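## Task

The plunger rod is already pulled back and the cartridge already rests in the gun with its nozzle poking through the front ring, but it is not seated. Slide the cartridge forward until it sits all the way in the front ring's cup. The loaded gun must end up lying on the table, not leaning on any other object. Then declare that the job is finished.

## Robot and tools

Robot: two FANUC CRX-5iA arms, left_arm and right_arm, each ending in a Robotiq 2F-140 parallel gripper whose fingers cannot fold. In the scene frame the left base sits near (+0.051, +0.386, 0) m and the right base near (+0.015, -0.453, 0) m. Cameras: cam_high, cam_low, cam_left_wrist, cam_right_wrist, all 896x504.

Frames: the scene frame has its origin at table-top height halfway between the arms, +x pointing out over the table, +z up, and +y toward left_arm. Reported positions (metres) and quaternions (wxyz) use this frame. Motion offsets, however, are taken along each gripper's own Hand target axes: the fingers point along gripper +z, and they open and close along gripper y. end_effector_position is the centre of the closed pads; fingertips extend roughly 33 mm past it when nearly closed, about 9 mm when fully open.

execute_actions(actions, cameras): actions is a list of actions; each action is a table of at most 15 rows, one row per 1/30 s step; if shorter, its last row is held to step 15. Every row has 20 numbers in [-1, 1]: for left_arm dx, dy, dz, rx, ry, rz, then gripper position, force_limit, speed, activate; then the same ten for right_arm. The six pose numbers are an offset, not a pose, measured from that arm's Hand target at the start of the action (each row counts from that same start, not from the row before). Scale: 1.0 equals 0.6 m or 180 degrees; rx, ry, rz form a single rotation vector. A new action starts from the current Hand target, so repeating an offset keeps moving. Sending all six as 0 asks nothing new of that arm, but always resend its gripper values. Images come only with an empty action list or when cameras names them.

Gripper numbers: position +1 is fully open (140 mm), about -0.8 makes the pads touch, -1 closes until blocked. force_limit and speed (both start at +1) raise grip force and closing rate; slower and lower is gentler. activate stays 0; send 1 once only if fault shows 7 or 13, with nothing pressing the fingers from outside.

move(target, speed, blend, stop_force, zero, blocking, cameras): target is one 20-number row or a list of up to 15 rows, same layout and scale as above; every row is an offset from the Hand targets at the move's start, not from the previous row. speed is the top path speed in m/s, 0.002 to 1 (default 0.25), one value or one per target. blend in m rounds corners in a list (0 = stop at each). stop_force (12 to 80 N, one value for both arms) ends an arm's path when push along its travel exceeds it; zero (default true) resets the baseline first; blocking=false returns early (not allowed with stop_force). Long paths are cut off after 10 s. The result adds a move: line such as done, off_target, moving, held or fault, plus limits=paced (pose clipped) or limits=held (steps withheld).

wait(seconds 0 to 3600) lets time pass; stop brakes a running move; zoom_image(camera, region [x0, y0, x1, y1] in pixels, at most 504 by 504) enlarges part of the latest image; read_manual returns licence texts; finished_scene(scene 1 or 2) closes the scene irreversibly, after which the next call acts in the next scene.

Result lines: Hand target is the last commanded pose after clipping (the gripper may rest a little short; resend the gap). Tool commands shows current gripper commands. object_status: 0 moving, 1 blocked while opening, 2 blocked while closing (a grip), 3 reached target or pads met. position_measured is in counts: 3 open, about 75 at 100 mm, 139 at 60 mm, 200 at 20 mm, 230 pads touching. fault 0 is normal. Flange force gives the outside force on the gripper in its own x y z axes, in N, with some error. Wrist depth lists a 7 by 7 grid of distances in mm ahead of each wrist camera, '-' meaning no value. Joint velocities 'within noise' means that arm is still.

Cautions: the arms are stiff, so commanding even slightly past a firm contact can trip a fault; 150 N on any part, or joint torque at its limit (37.6 N m on the three wrist joints), stops that arm for 10 s. Approach and push slowly, ideally with a small stop_force, and back off after pressing. Do not let the arms strike each other or close a gripper on the other arm. Do not drop parts, hit fixed or heavy things, or let anything leave the table. Orientation commands are clipped to 32 degrees from the measured one per step. Holding loads or straining toward unreachable poses heats motors; a MOTOR HOT line warns, and overheating brakes the arm for 30 to 60 s. Loose objects may occasionally be nudged by outside pushes.

Each tool is called after ">>>" as a command line: name --argument value for each argument, lists and objects as JSON in quotes; but a table of rows of numbers goes row by row, as --pt "numbers of a row", without its own name.

## Session

>>> execute_actions --actions '[]'

Scene clock: 0.00 s.
left_arm: end_effector_position=(+0.7388, +0.4275, +0.3673) position_measured=3 object_status=3 fault=0 end_effector_quat_wxyz=(-0.195, -0.540, +0.606, -0.551) | right_arm: end_effector_position=(+0.3999, -0.1403, +0.3840) position_measured=3 object_status=3 fault=0 end_effector_quat_wxyz=(-0.122, -0.584, +0.695, -0.401)
Joint positions: left_arm=[0.61 0.559 0.17 1.174 -1.67 -0.954] | right_arm=[1.264 0.472 0.445 0.632 -2.173 -1.258]
Joint velocities: within noise
Flange force (N): no reading
Wrist depth (mm): cam_left_wrist=[- - - 4642 - - - / - 2825 - 2260 1130 981 - / - 2452 1793 2241 - 712 574 / - 2166 1699 1023 745 - - / - 1830 2321 - 613 143 112 / - 99 2166 - 553 494 101 / - 105 1954 - - - 96] | cam_right_wrist=[- 1679 815 703 607 535 472 / 1310 962 779 658 565 491 452 / 1283 866 725 622 544 457 428 / 1203 118 685 589 516 131 100 / - 118 643 554 488 419 94 / - 682 610 527 457 416 87 / - 646 570 500 448 407 -]
Hand target: left_arm +0.7388, +0.4275, +0.3673; -0.195, -0.540, +0.606, -0.551 | right_arm +0.3999, -0.1403, +0.3840; -0.122, -0.584, +0.695, -0.401
Tool commands: left_gripper/position=+1.0 left_gripper/force_limit=+1.0 left_gripper/speed=+1.0 left_gripper/activate=+0.0 right_gripper/position=+1.0 right_gripper/force_limit=+1.0 right_gripper/speed=+1.0 right_gripper/activate=+0.0

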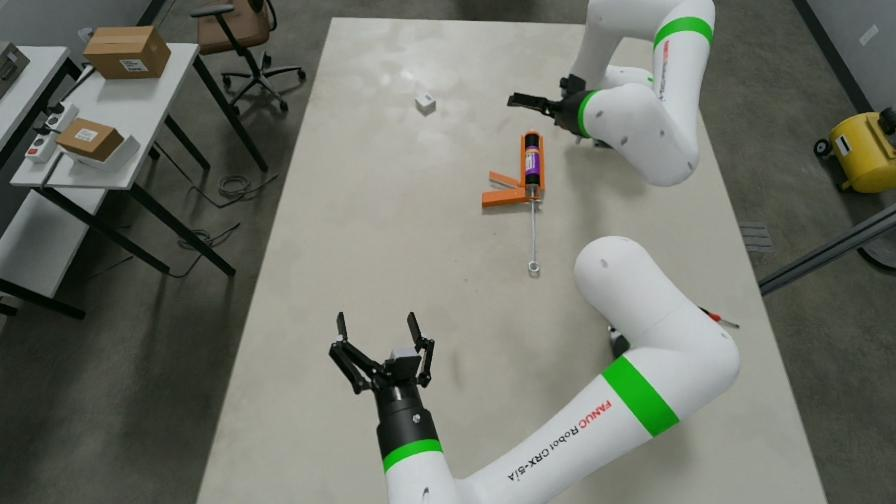

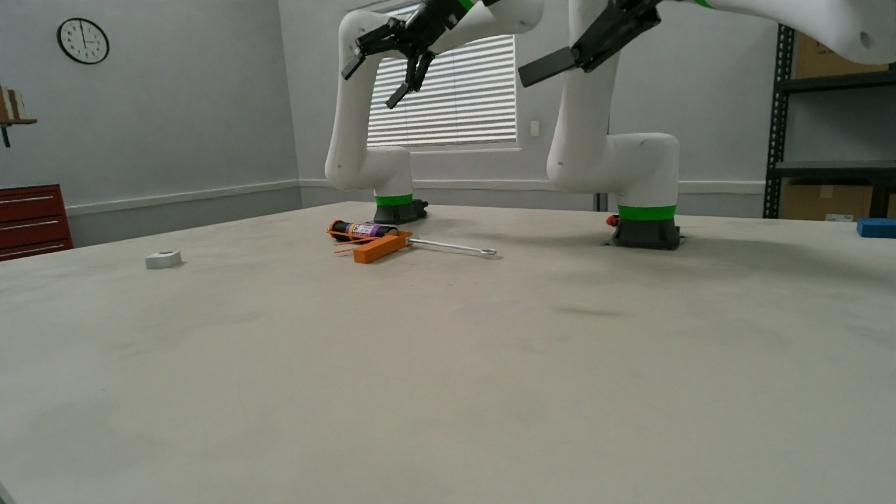

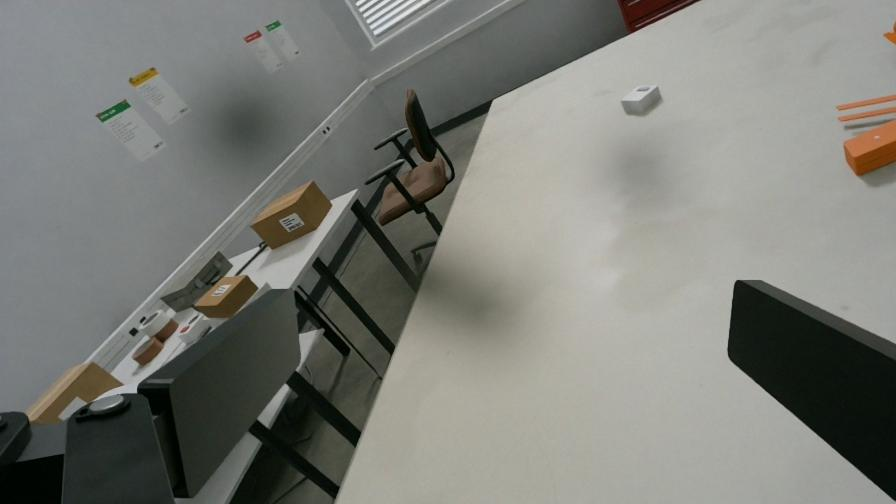

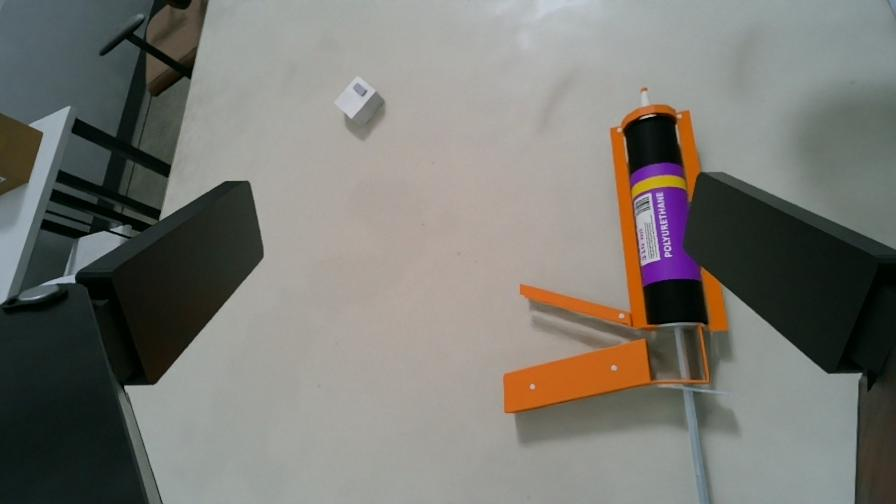

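>>> zoom_image --camera "cam_right_wrist" --region '[500, 70, 760, 270]'

>>> zoom_image --camera "cam_right_wrist" --region '[490, 260, 760, 500]'

>>> zoom_image --camera "cam_low" --region '[310, 190, 520, 290]'

Scaled by 1.938 from the camera's image (finer frame: 1280x720).

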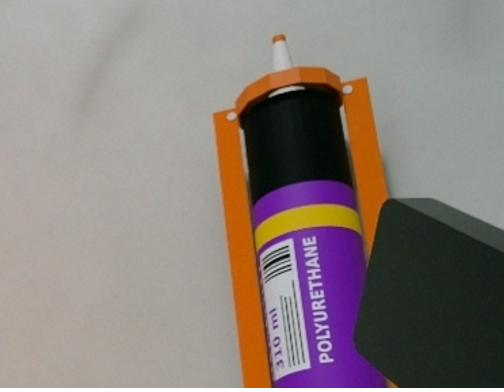

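Scaled by 1.867 from the camera's image (finer frame: 1280x720).

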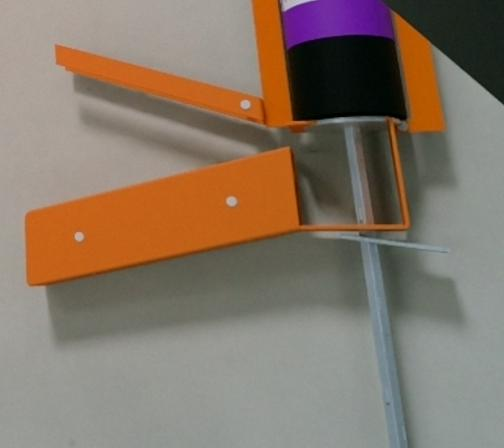

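Scaled by 2.400 from the camera's image (finer frame: 1280x720).

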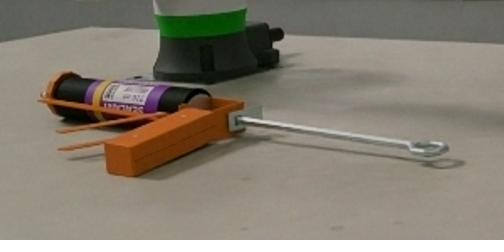

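>>> move --target '[0,0,0,0,0,0,1,1,1,0,0.122,0.215,0.3265,-0.130,-0.244,-0.0517,1,1,1,0]' --cameras '["cam_right_wrist","cam_high"]'

Scene clock: 7.70 s.
left_arm: end_effector_position=(+0.7388, +0.4275, +0.3673) position_measured=3 object_status=3 fault=0 end_effector_quat_wxyz=(-0.195, -0.540, +0.606, -0.551) | right_arm: end_effector_position=(+0.3199, -0.3301, +0.2500) position_measured=3 object_status=3 fault=0 end_effector_quat_wxyz=(-0.001, +0.707, -0.707, -0.002)
Joint positions: left_arm=[0.61 0.559 0.17 1.174 -1.67 -0.954] | right_arm=[0.772 -0.316 -0.241 -0.003 -1.644 -0.786]
Flange force (N): left_arm=[4.2 7.2 -0.3] | right_arm=[0.5 1.7 -1.3]
Wrist depth (mm): cam_left_wrist=[- 2921 4261 - - 977 1000 / - 2342 4999 2280 1155 - - / - - 1733 2184 - 734 - / - 2321 1688 1925 - 589 - / - 1805 2342 - - 143 112 / - 99 2222 - - - 101 / - 105 1925 - 524 - 96] | cam_right_wrist=[340 340 342 331 342 344 347 / 361 360 362 330 363 364 367 / 386 380 387 350 389 380 392 / 400 118 407 377 417 131 99 / - 128 433 448 450 450 94 / - 482 485 482 484 485 87 / - 524 527 528 530 531 -]
Hand target: left_arm +0.7388, +0.4275, +0.3673; -0.195, -0.540, +0.606, -0.551 | right_arm +0.3199, -0.3301, +0.2500; -0.001, +0.707, -0.707, -0.002
Off the commanded pose: left_arm 0.000 m, 0 deg | right_arm 0.000 m, 0 deg.
move: done
Images, in order (width x height): cam_high 896x504, cam_right_wrist 896x504.

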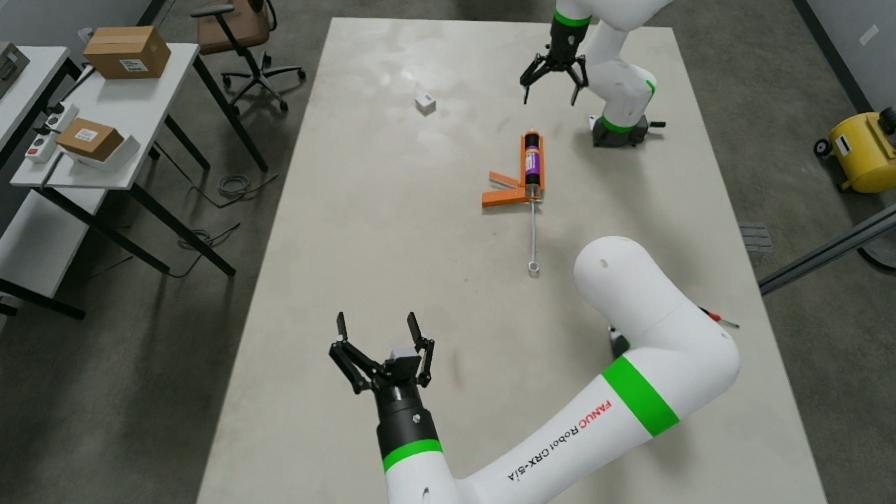

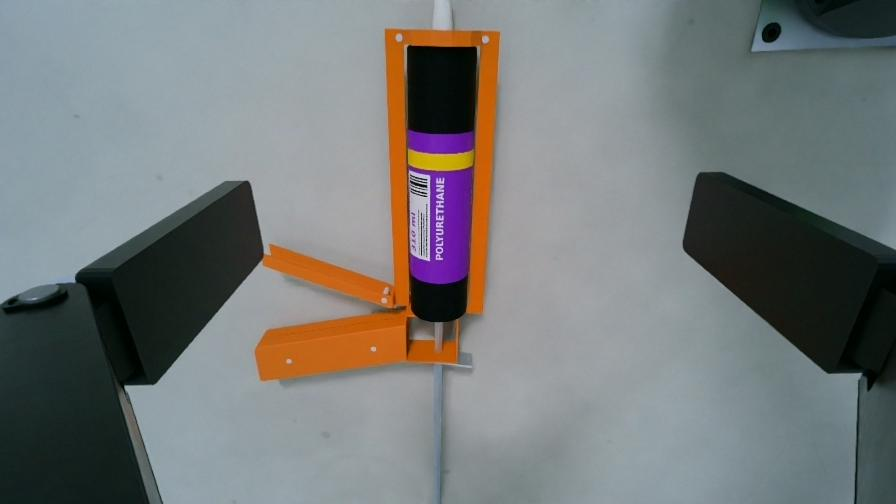

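>>> zoom_image --camera "cam_right_wrist" --region '[370, 0, 520, 150]'

>>> zoom_image --camera "cam_right_wrist" --region '[360, 250, 510, 400]'

Scaled by 3.360 from the camera's image (finer frame: 1280x720).

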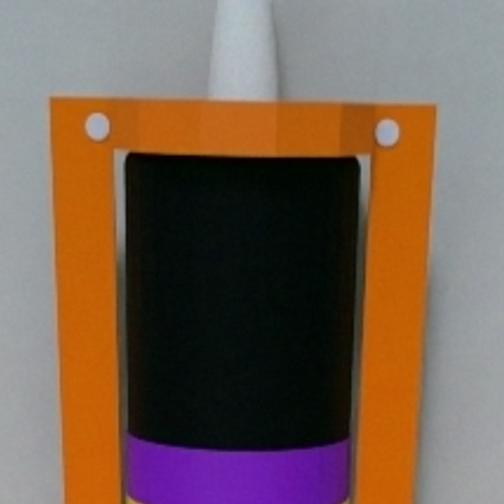

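Scaled by 3.360 from the camera's image (finer frame: 1280x720).

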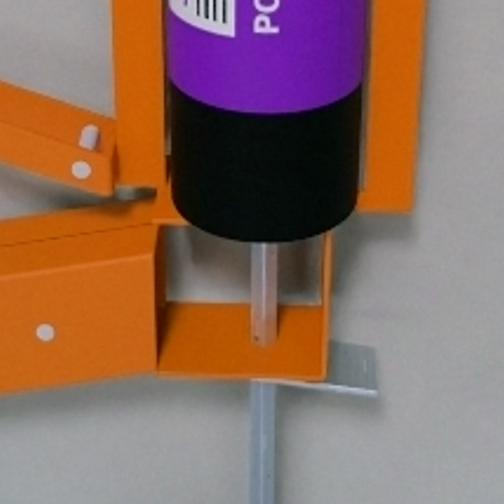

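>>> move --target '[0.410,0.6955,0.6843,-0.391,-0.1656,0.3646,0.3,1,1,0,0,0,0,0,0,0,0.12,1,1,0]' --cameras '["all"]'

Scene clock: 16.73 s.
left_arm: end_effector_position=(+0.4393, -0.1200, +0.2502) position_measured=91 object_status=3 fault=0 end_effector_quat_wxyz=(+0.000, -0.061, +0.998, +0.000) | right_arm: end_effector_position=(+0.3199, -0.3301, +0.2500) position_measured=114 object_status=3 fault=0 end_effector_quat_wxyz=(-0.001, +0.707, -0.707, -0.002)
Joint positions: left_arm=[-0.742 0.507 0.654 0 -1.719 -0.738] | right_arm=[0.772 -0.316 -0.241 -0.003 -1.644 -0.786]
Flange force (N): left_arm=[3.7 9.9 3.0] | right_arm=[-0.1 1.8 -1.5]
Wrist depth (mm): cam_left_wrist=[363 320 317 334 348 342 345 / 387 375 348 341 361 344 347 / 396 386 384 347 - 372 - / 404 396 395 389 378 382 - / 426 430 137 402 - 131 - / - 90 108 421 417 115 84 / - 76 437 - 425 - -] | cam_right_wrist=[341 340 340 333 342 343 344 / 360 360 363 331 365 366 366 / 385 386 376 351 379 388 390 / 407 402 123 377 404 100 406 / - 80 397 439 447 75 77 / - - 483 483 486 - - / - - 528 529 530 - -]
Hand target: left_arm +0.4393, -0.1200, +0.2502; +0.000, -0.061, +0.998, +0.000 | right_arm +0.3199, -0.3301, +0.2500; -0.001, +0.707, -0.707, -0.002
Off the commanded pose: left_arm 0.000 m, 0 deg | right_arm 0.000 m, 0 deg.
move: done

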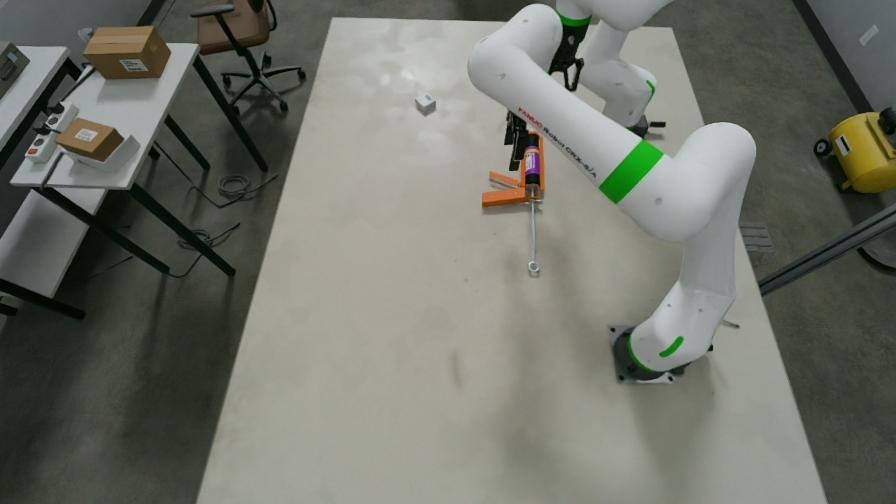

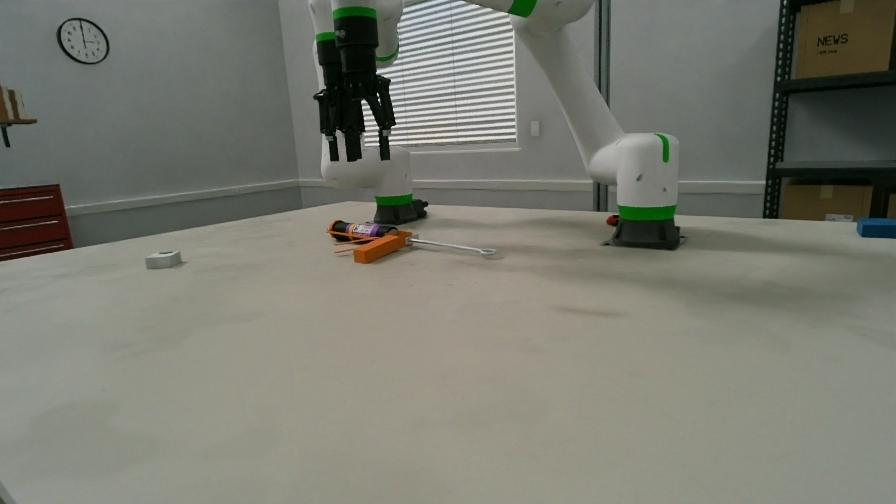

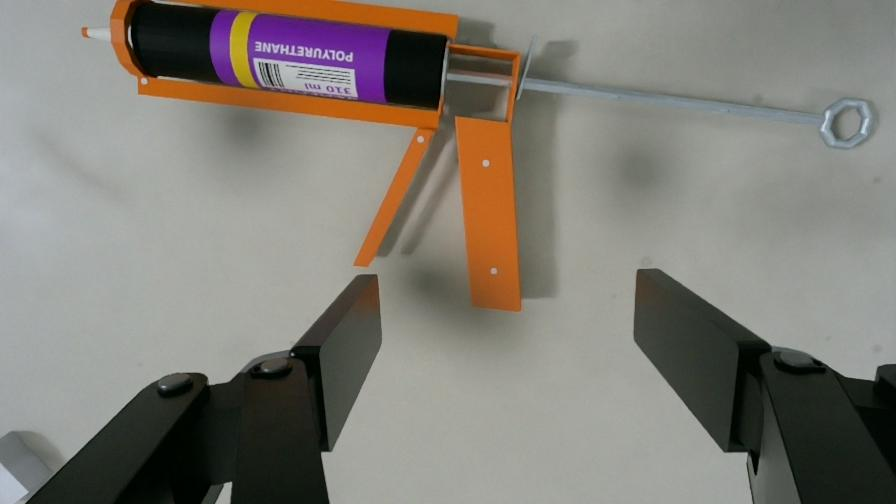

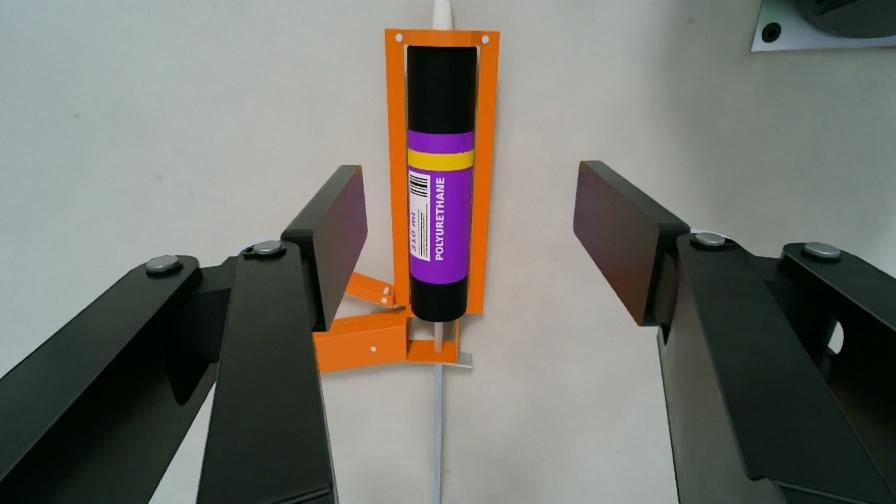

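>>> move --target '[-0.034,-0.004,0.338,0,0,-0.0167,0.3,1,1,0,-0.067,-0.029,0.217,0,0,0,0.12,1,1,0]' --cameras '["cam_left_wrist","cam_right_wrist","cam_low"]' --speed 0.15

>>> zoom_image --camera "cam_low" --region '[290, 120, 520, 290]'

Scene clock: 20.83 s.
left_arm: end_effector_position=(+0.4597, -0.1197, +0.0474) position_measured=91 object_status=3 fault=0 end_effector_quat_wxyz=(+0.000, -0.087, +0.996, +0.000) | right_arm: end_effector_position=(+0.3371, -0.2895, +0.1199) position_measured=114 object_status=3 fault=0 end_effector_quat_wxyz=(-0.001, +0.707, -0.707, -0.002)
Joint positions: left_arm=[-0.72 0.581 0.29 0 -1.28 -0.707] | right_arm=[0.82 -0.194 -0.454 -0.003 -1.309 -0.834]
Flange force (N): left_arm=[3.0 8.1 -1.1] | right_arm=[-0.2 1.9 -2.3]
Wrist depth (mm): cam_left_wrist=[175 172 148 138 137 163 162 / 181 179 162 143 142 170 166 / 187 185 180 178 147 175 173 / 194 191 186 154 152 180 177 / 201 198 161 160 158 137 184 / 206 91 108 196 192 115 84 / - 76 209 207 203 201 -] | cam_right_wrist=[224 224 224 185 220 226 227 / 237 238 238 196 234 239 241 / 253 253 247 211 224 256 257 / 272 264 123 224 238 100 267 / - 80 261 243 290 75 77 / - - 283 290 320 - - / - - 346 346 348 - -]
Hand target: left_arm +0.4597, -0.1197, +0.0474; +0.000, -0.087, +0.996, +0.000 | right_arm +0.3371, -0.2895, +0.1199; -0.001, +0.707, -0.707, -0.002
Off the commanded pose: left_arm 0.000 m, 0 deg | right_arm 0.000 m, 0 deg.
move: done
Images, in order (width x height): cam_low 896x504, cam_left_wrist 896x504, cam_right_wrist 896x504.

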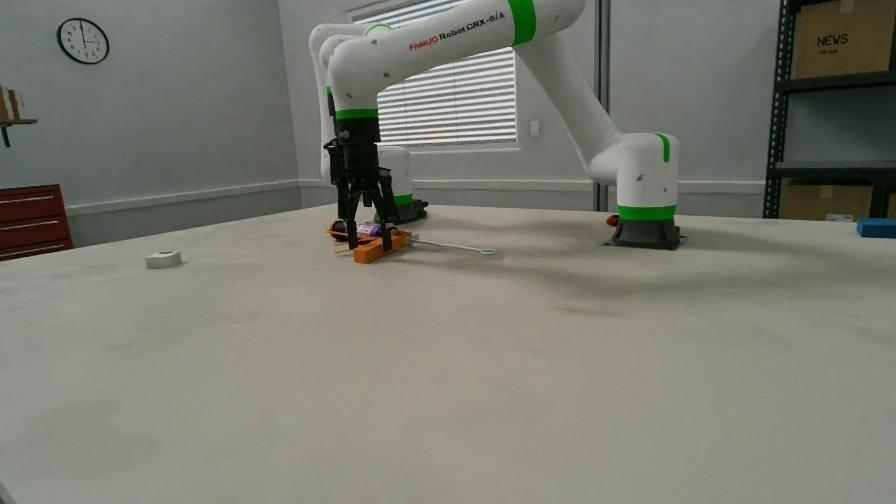

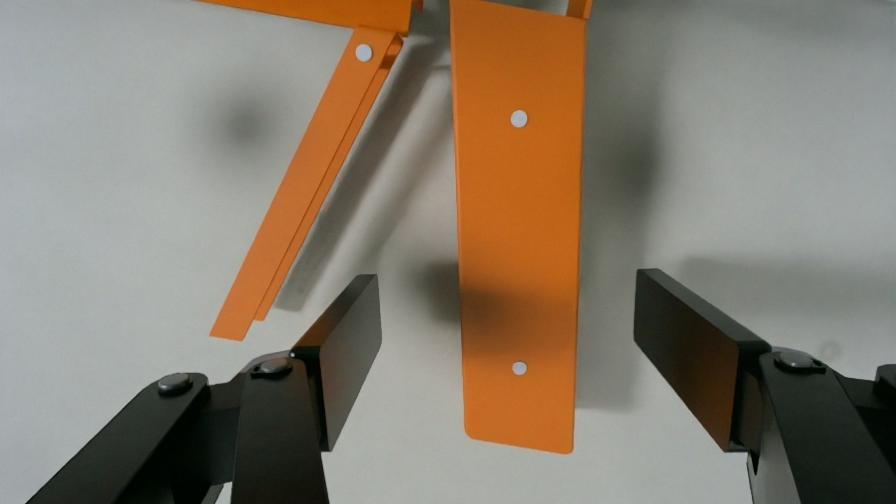

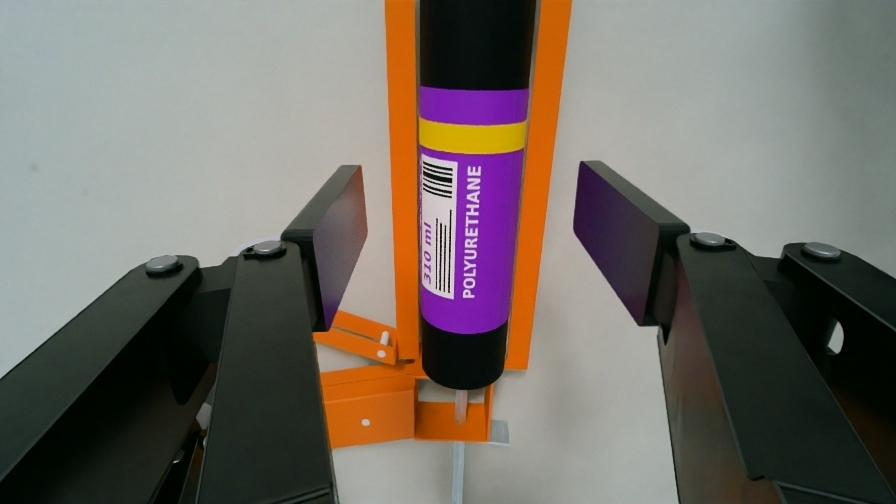

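Scaled by 2.191 from the camera's image (finer frame: 1280x720).

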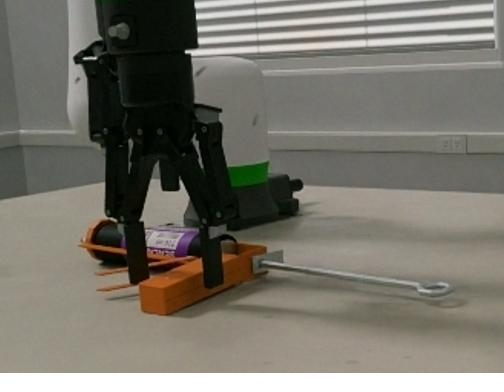

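>>> move --pt "0 0.0065 0 0 0 0 0.3 0 -1 0 0 0 0.0933 0 0 0 0.12 1 1 0" --pt "0 0.0065 0 0 0 0 -1 0 -1 0 0 0 0.0933 0 0 0 0.12 1 1 0" --cameras '["cam_left_wrist","cam_right_wrist","cam_low"]' --speed 0.08

>>> zoom_image --camera "cam_low" --region '[310, 180, 450, 290]'

Scene clock: 24.83 s.
left_arm: end_effector_position=(+0.4591, -0.1159, +0.0474) position_measured=173 object_status=0 fault=0 end_effector_quat_wxyz=(+0.000, -0.087, +0.996, +0.000) | right_arm: end_effector_position=(+0.3370, -0.2893, +0.0639) position_measured=114 object_status=3 fault=0 end_effector_quat_wxyz=(-0.001, +0.707, -0.707, -0.002)
Joint positions: left_arm=[-0.716 0.573 0.277 0 -1.275 -0.711] | right_arm=[0.821 -0.143 -0.549 -0.003 -1.163 -0.834]
Flange force (N): left_arm=[3.9 9.9 -5.1] | right_arm=[0.2 2.6 -1.9]
Wrist depth (mm): cam_left_wrist=[175 172 149 138 164 164 162 / 181 179 161 142 169 170 166 / 187 185 179 148 175 175 173 / 194 191 186 154 179 180 178 / 201 198 196 155 155 185 184 / 209 205 94 163 162 88 187 / 216 66 75 170 204 - 68] | cam_right_wrist=[173 174 172 135 148 175 176 / 184 184 185 141 161 187 187 / 196 197 192 151 160 199 199 / 207 205 106 162 165 100 207 / - 80 224 174 199 75 77 / - - 231 191 244 - - / - - 229 223 271 - -]
Hand target: left_arm +0.4591, -0.1159, +0.0474; +0.000, -0.087, +0.996, +0.000 | right_arm +0.3370, -0.2893, +0.0639; -0.001, +0.707, -0.707, -0.002
Off the commanded pose: left_arm 0.000 m, 0 deg | right_arm 0.000 m, 0 deg.
move: done
Images, in order (width x height): cam_low 896x504, cam_left_wrist 896x504, cam_right_wrist 896x504.

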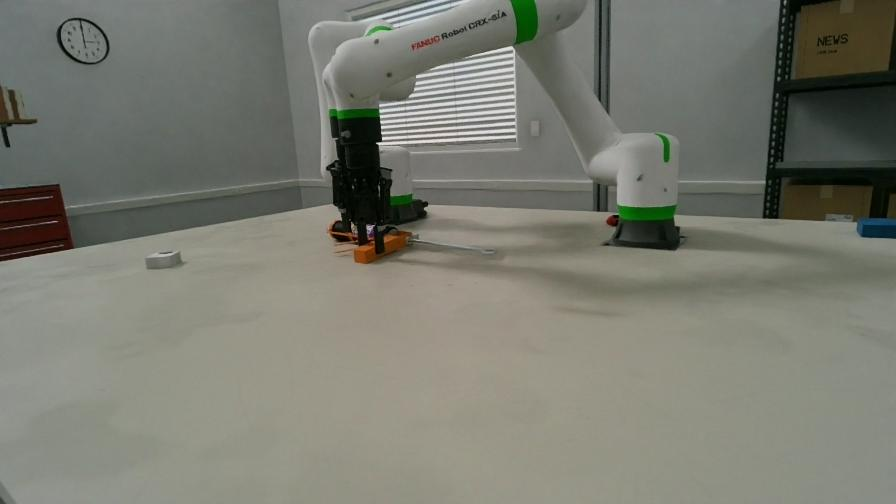

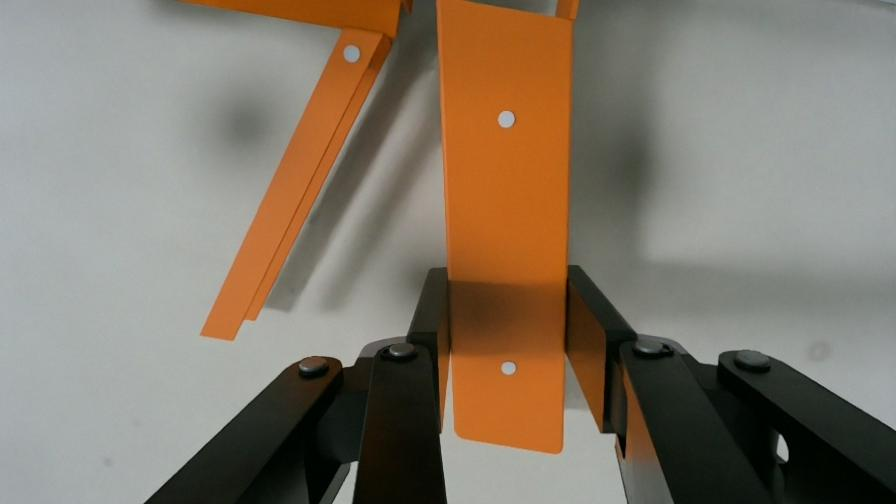

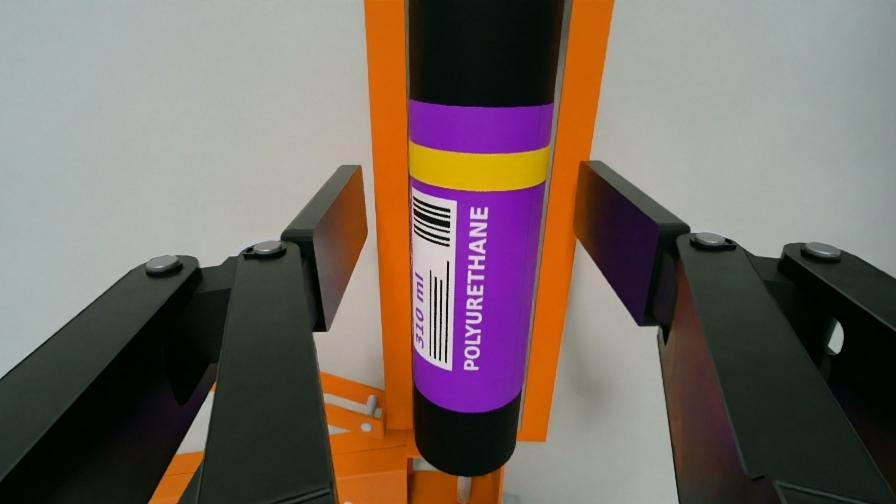

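Scaled by 3.600 from the camera's image (finer frame: 1280x720).

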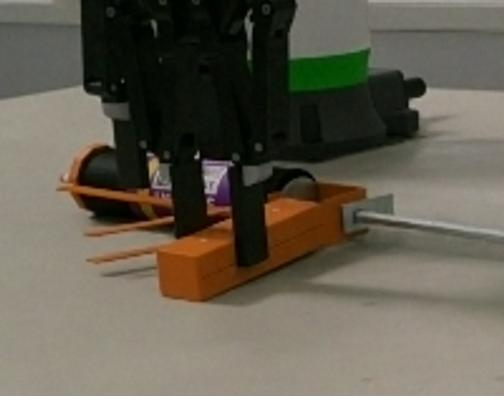

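>>> move --pt "0 0 0 0 0 0 -1 0 -1 0 0 0 0.005 0 0 0 0.12 0 -1 0" --pt "0 0 0 0 0 0 -1 0 -1 0 0 0 0.005 0 0 0 -1 0 -1 0" --cameras '["cam_right_wrist"]' --speed 0.05

>>> zoom_image --camera "cam_right_wrist" --region '[340, 0, 640, 504]'

Scene clock: 27.40 s.
left_arm: end_effector_position=(+0.4591, -0.1159, +0.0474) position_measured=173 object_status=2 fault=0 end_effector_quat_wxyz=(+0.000, -0.087, +0.996, +0.000) | right_arm: end_effector_position=(+0.3370, -0.2893, +0.0609) position_measured=161 object_status=0 fault=0 end_effector_quat_wxyz=(-0.001, +0.707, -0.707, -0.002)
Joint positions: left_arm=[-0.716 0.573 0.277 0 -1.275 -0.711] | right_arm=[0.821 -0.139 -0.554 -0.003 -1.155 -0.834]
Flange force (N): left_arm=[-6.1 10.1 -5.8] | right_arm=[6.2 17.7 -32.7]
Wrist depth (mm): cam_left_wrist=[175 173 149 137 164 164 163 / 180 178 163 142 170 169 167 / 189 185 180 148 174 175 172 / 194 188 187 154 152 181 178 / 201 199 194 155 154 185 184 / 209 204 94 163 162 88 188 / 215 66 75 168 - - 68] | cam_right_wrist=[170 171 170 130 147 173 173 / 181 181 182 138 156 183 184 / 193 194 194 146 158 196 197 / 207 202 105 156 132 93 208 / - - 69 170 183 75 74 / - - - 186 - - 67 / - - - 207 - - -]
Hand target: left_arm +0.4591, -0.1159, +0.0474; +0.000, -0.087, +0.996, +0.000 | right_arm +0.3370, -0.2893, +0.0609; -0.001, +0.707, -0.707, -0.002
Off the commanded pose: left_arm 0.000 m, 0 deg | right_arm 0.000 m, 0 deg.
move: done

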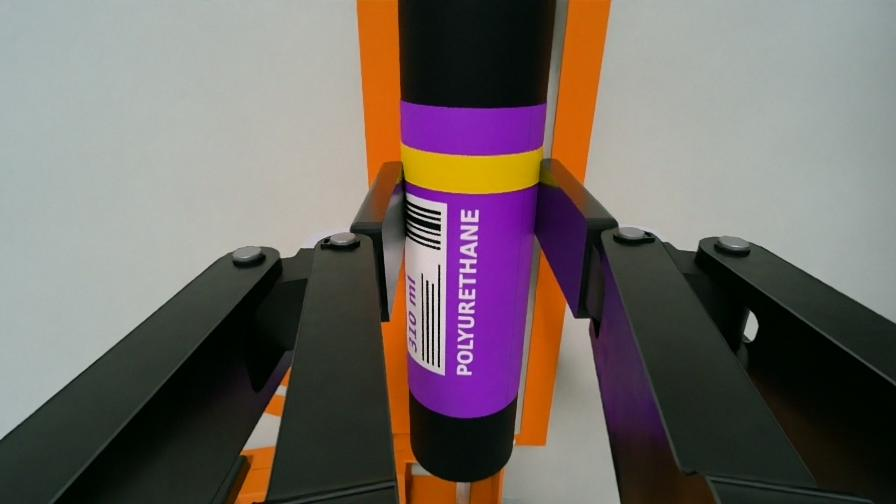

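Scaled by 1.000.

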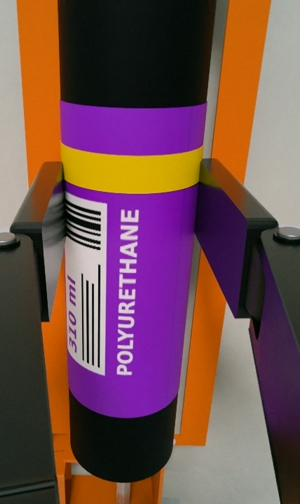

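>>> move --target '[0,0,0,0,0,0,-1,0,-1,0,0,0,-0.0025,0,0,0,-1,0,-1,0]' --speed 0.02

>>> move --target '[0,0,0,0,0,0,-1,0,-1,0,0.04,0,0,0,0,0,-1,0,-1,0]' --speed 0.01 --stop_force 25 --cameras '["cam_right_wrist","cam_left_wrist"]'

>>> zoom_image --camera "cam_right_wrist" --region '[340, 0, 640, 504]'

Scene clock: 28.53 s.
left_arm: end_effector_position=(+0.4591, -0.1159, +0.0474) position_measured=173 object_status=2 fault=0 end_effector_quat_wxyz=(+0.000, -0.087, +0.996, +0.000) | right_arm: end_effector_position=(+0.3370, -0.2893, +0.0624) position_measured=161 object_status=2 fault=0 end_effector_quat_wxyz=(-0.001, +0.707, -0.707, -0.002)
Joint positions: left_arm=[-0.716 0.573 0.277 0 -1.275 -0.711] | right_arm=[0.821 -0.141 -0.551 -0.003 -1.159 -0.834]
Flange force (N): left_arm=[-6.2 9.7 -5.0] | right_arm=[1.4 9.0 3.3]
Wrist depth (mm): cam_left_wrist=[175 173 149 138 165 164 162 / 181 179 162 142 142 170 167 / - 185 180 147 175 175 172 / - 191 187 154 179 181 178 / 201 198 194 156 155 185 184 / - 203 94 163 162 88 187 / 214 66 75 169 204 - 68] | cam_right_wrist=[172 172 171 130 148 174 174 / 182 183 183 138 159 185 186 / 195 195 195 146 158 197 197 / 208 203 104 157 132 93 210 / - - 69 171 185 75 74 / - - - 186 - - 67 / - - - 237 - - -]
Hand target: left_arm +0.4591, -0.1159, +0.0474; +0.000, -0.087, +0.996, +0.000 | right_arm +0.3370, -0.2893, +0.0624; -0.001, +0.707, -0.707, -0.002
Off the commanded pose: left_arm 0.000 m, 0 deg | right_arm 0.000 m, 0 deg.
move: done

Scene clock: 30.47 s.
left_arm: end_effector_position=(+0.4590, -0.1160, +0.0474) position_measured=173 object_status=2 fault=0 end_effector_quat_wxyz=(+0.000, -0.087, +0.996, +0.000) | right_arm: end_effector_position=(+0.3371, -0.3029, +0.0624) position_measured=161 object_status=2 fault=0 end_effector_quat_wxyz=(-0.001, +0.707, -0.707, -0.002)
Joint positions: left_arm=[-0.717 0.573 0.277 0 -1.275 -0.711] | right_arm=[0.793 -0.158 -0.566 -0.003 -1.161 -0.806]
Flange force (N): left_arm=[14.2 -16.0 0.7] | right_arm=[-24.5 -2.9 -0.9]
Wrist depth (mm): cam_left_wrist=[176 174 149 137 165 164 162 / 181 179 164 141 169 170 167 / 187 185 180 148 175 175 172 / 193 191 187 154 180 180 177 / 202 196 193 156 155 185 184 / 209 206 94 163 162 88 187 / 216 66 75 205 204 - 68] | cam_right_wrist=[172 173 171 129 148 174 174 / 183 183 181 138 160 185 185 / 195 195 196 146 158 197 197 / 209 204 105 157 132 93 209 / - - 69 172 182 75 73 / - - - 187 - - 67 / - - - 211 - - -]
Hand target: left_arm +0.4591, -0.1159, +0.0474; +0.000, -0.087, +0.996, +0.000 | right_arm +0.3371, -0.3029, +0.0624; -0.001, +0.707, -0.707, -0.002 (not the last commanded pose)
Off the commanded pose: left_arm 0.000 m, 0 deg | right_arm 0.010 m, 0 deg.
move: contact (right_arm)
Images, in order (width x height): cam_left_wrist 896x504, cam_right_wrist 896x504.

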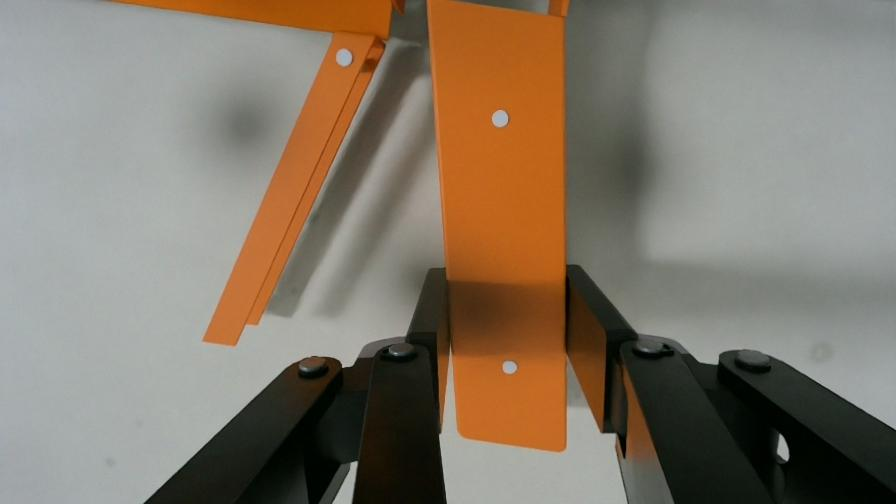

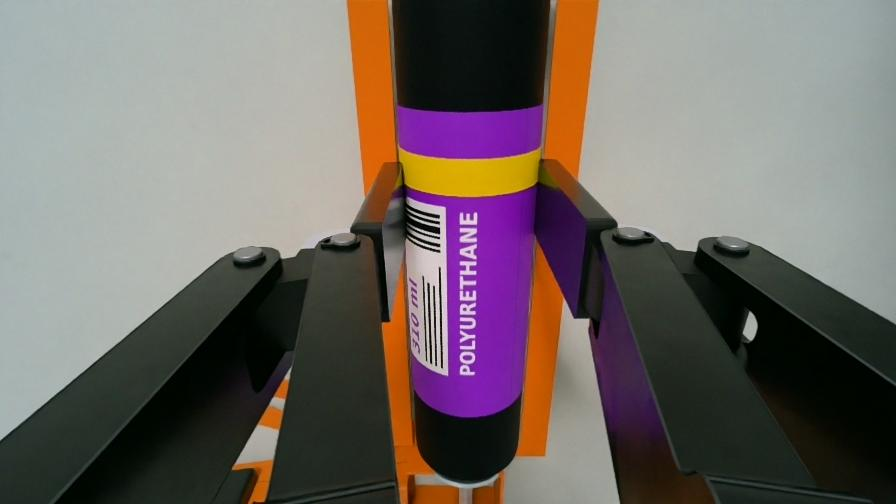

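Scaled by 1.000.

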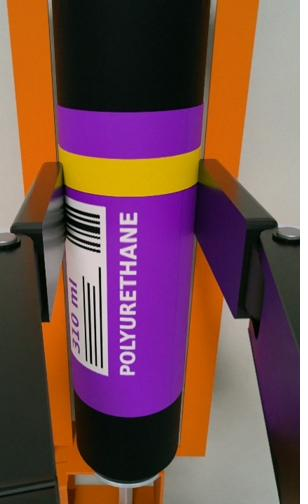

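>>> move --pt "0 0 0 0 0 0 -1 0 -1 0 -0.001 0 0 0 0 0 -1 0 -1 0" --pt "0 0 0 0 0 0 0.3 0 -0.7 0 -0.001 0 0 0 0 0 0.12 0 -0.7 0" --pt "0 0 -0.25 0 0 0 0.3 0 -0.7 0 0 0 -0.3 0 0 0 0.12 0 -0.7 0" --cameras '["cam_left_wrist","cam_right_wrist","cam_low"]' --speed '[0.02,0.02,0.15]'

>>> zoom_image --camera "cam_right_wrist" --region '[370, 0, 520, 150]'

>>> zoom_image --camera "cam_left_wrist" --region '[80, 0, 500, 200]'

Scene clock: 34.43 s.
left_arm: end_effector_position=(+0.4591, -0.1160, +0.1974) position_measured=91 object_status=3 fault=0 end_effector_quat_wxyz=(+0.000, -0.087, +0.996, +0.000) | right_arm: end_effector_position=(+0.3373, -0.3035, +0.2424) position_measured=114 object_status=3 fault=0 end_effector_quat_wxyz=(-0.001, +0.707, -0.707, -0.002)
Joint positions: left_arm=[-0.716 0.52 0.551 0 -1.602 -0.711] | right_arm=[0.791 -0.245 -0.207 -0.003 -1.608 -0.806]
Flange force (N): left_arm=[5.0 11.6 2.1] | right_arm=[0.5 2.1 -1.1]
Wrist depth (mm): cam_left_wrist=[321 283 273 290 302 297 294 / - - 321 285 311 306 303 / 338 - 328 296 323 318 314 / 351 361 345 310 331 326 323 / 359 362 137 - 343 131 332 / - 91 107 368 - 115 84 / - 76 - 377 373 - -] | cam_right_wrist=[334 334 335 303 336 336 338 / 352 353 355 323 357 359 360 / 377 377 367 343 372 380 383 / 398 393 123 370 396 100 398 / - 80 396 425 437 75 77 / - - 475 475 476 - - / - - 517 517 517 - -]
Hand target: left_arm +0.4591, -0.1160, +0.1974; +0.000, -0.087, +0.996, +0.000 | right_arm +0.3373, -0.3035, +0.2424; -0.001, +0.707, -0.707, -0.002
Off the commanded pose: left_arm 0.000 m, 0 deg | right_arm 0.000 m, 0 deg.
move: done
Images, in order (width x height): cam_low 896x504, cam_left_wrist 896x504, cam_right_wrist 896x504.

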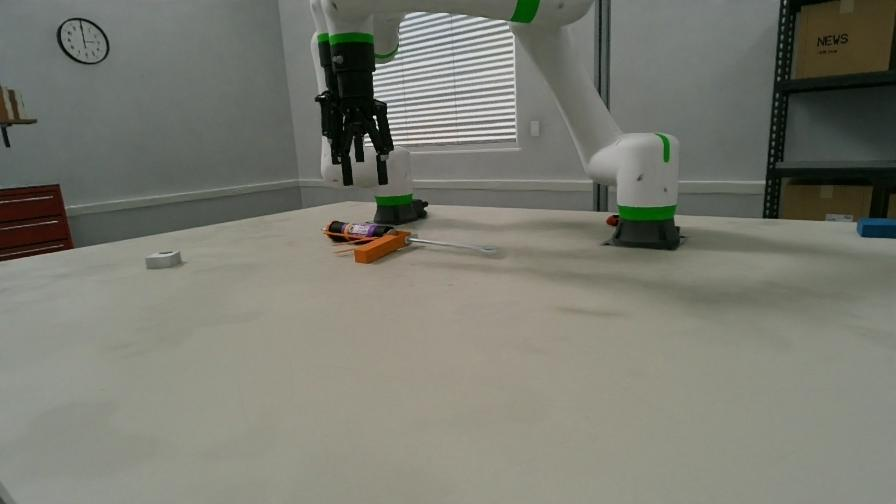

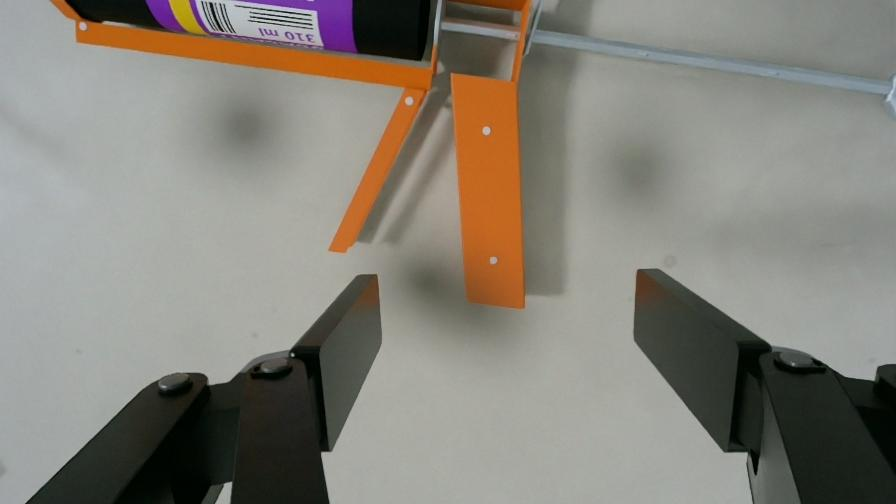

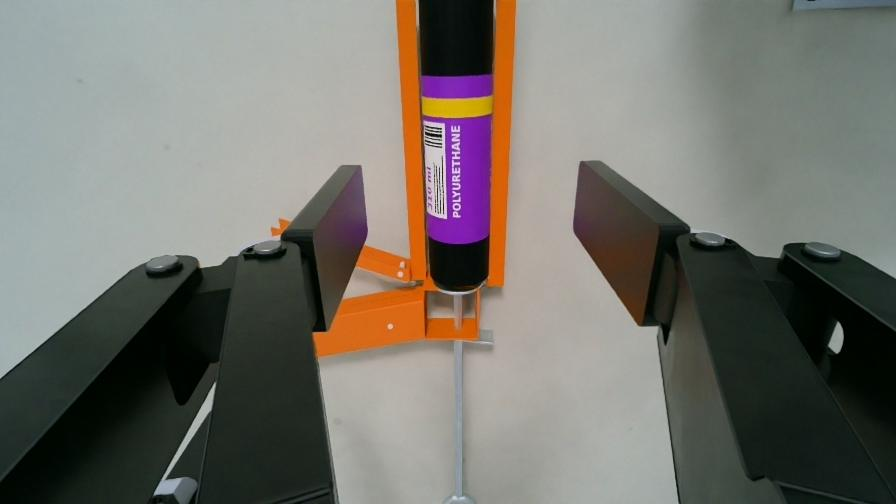

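Scaled by 3.360 from the camera's image (finer frame: 1280x720).

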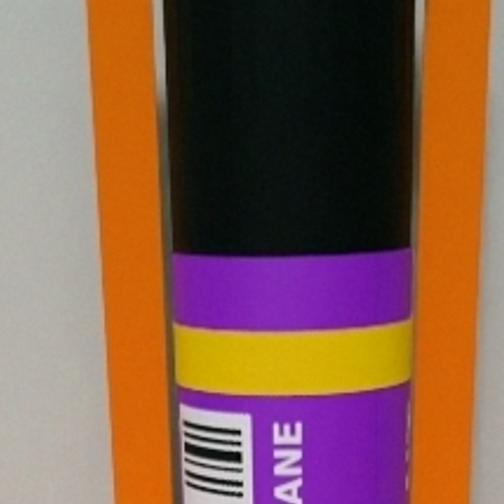

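Scaled by 1.200 from the camera's image (finer frame: 1280x720).

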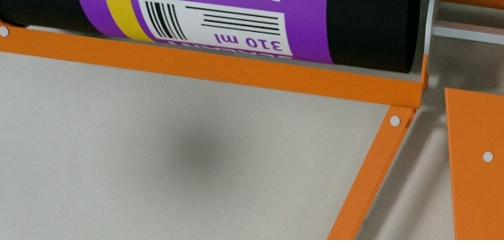

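>>> move --target '[0,0,-0.15,0,0,0,0.3,0,-0.7,0,0.14,0,-0.0,0,0,0,0.12,0,-0.7,0]' --cameras '["cam_high","cam_right_wrist"]'

>>> zoom_image --camera "cam_right_wrist" --region '[370, 0, 570, 200]'

Scene clock: 35.83 s.
left_arm: end_effector_position=(+0.4592, -0.1161, +0.2874) position_measured=91 object_status=3 fault=0 end_effector_quat_wxyz=(+0.000, -0.087, +0.996, +0.000) | right_arm: end_effector_position=(+0.3373, -0.3875, +0.2421) position_measured=114 object_status=3 fault=0 end_effector_quat_wxyz=(-0.001, +0.707, -0.707, -0.002)
Joint positions: left_arm=[-0.717 0.562 0.826 0 -1.835 -0.711] | right_arm=[0.588 -0.316 -0.259 -0.003 -1.626 -0.603]
Flange force (N): left_arm=[4.6 11.7 4.3] | right_arm=[-0.3 1.2 -1.5]
Wrist depth (mm): cam_left_wrist=[- 364 349 350 365 - - / 423 - 407 378 - - - / 430 - - 385 - 401 - / - 441 435 427 - - 406 / - - 137 436 - 137 - / - 90 107 464 465 115 84 / - 76 - - - - -] | cam_right_wrist=[333 334 334 337 335 336 312 / 353 354 354 346 357 356 347 / 375 377 368 344 371 383 382 / 398 393 123 368 396 100 398 / - 79 407 408 437 75 77 / - - 437 455 477 - - / - - 516 517 518 - -]
Hand target: left_arm +0.4592, -0.1161, +0.2874; +0.000, -0.087, +0.996, +0.000 | right_arm +0.3373, -0.3875, +0.2421; -0.001, +0.707, -0.707, -0.002
Off the commanded pose: left_arm 0.000 m, 0 deg | right_arm 0.000 m, 0 deg.
move: done

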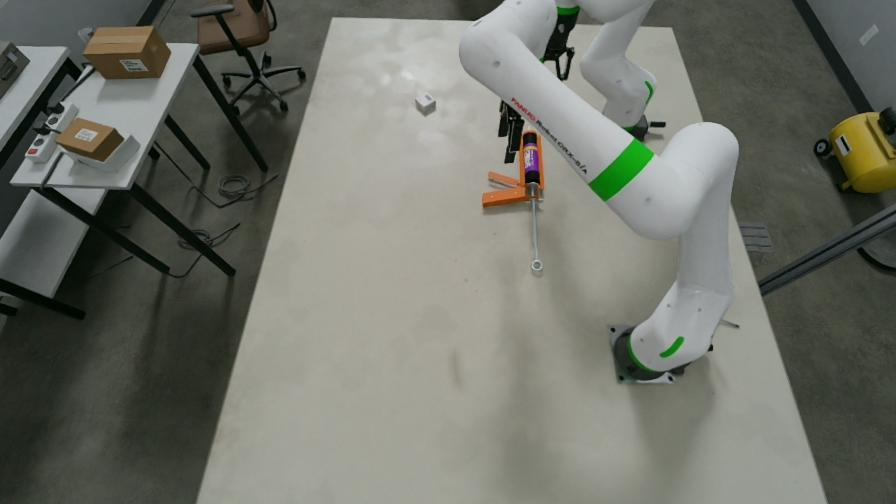

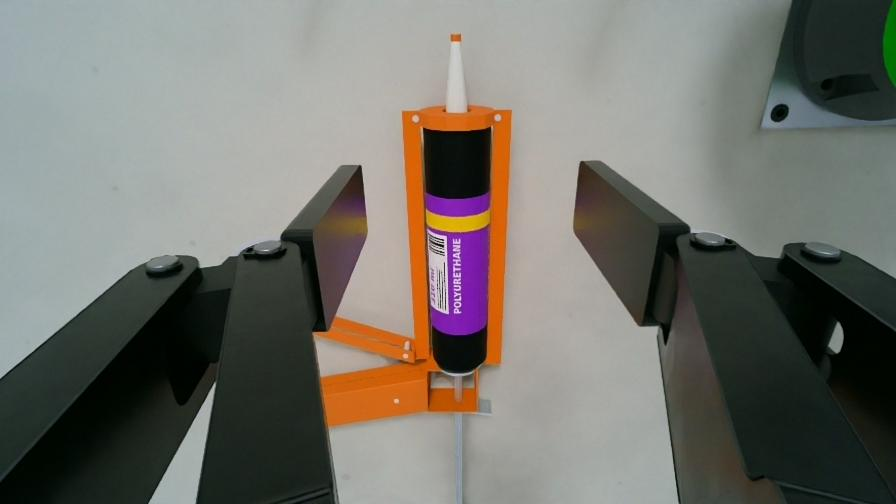

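Scaled by 2.520 from the camera's image (finer frame: 1280x720).

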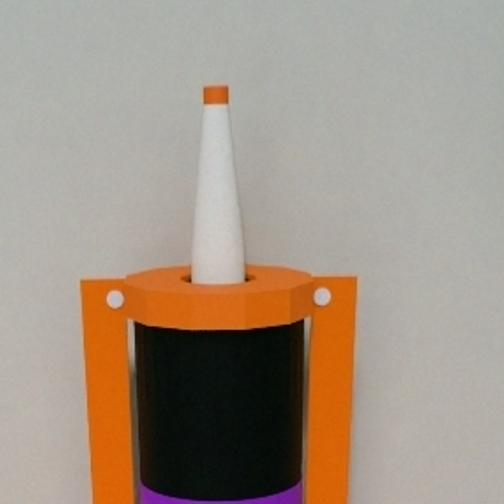

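>>> finished_scene --scene 1

The scene is finished: the task was done.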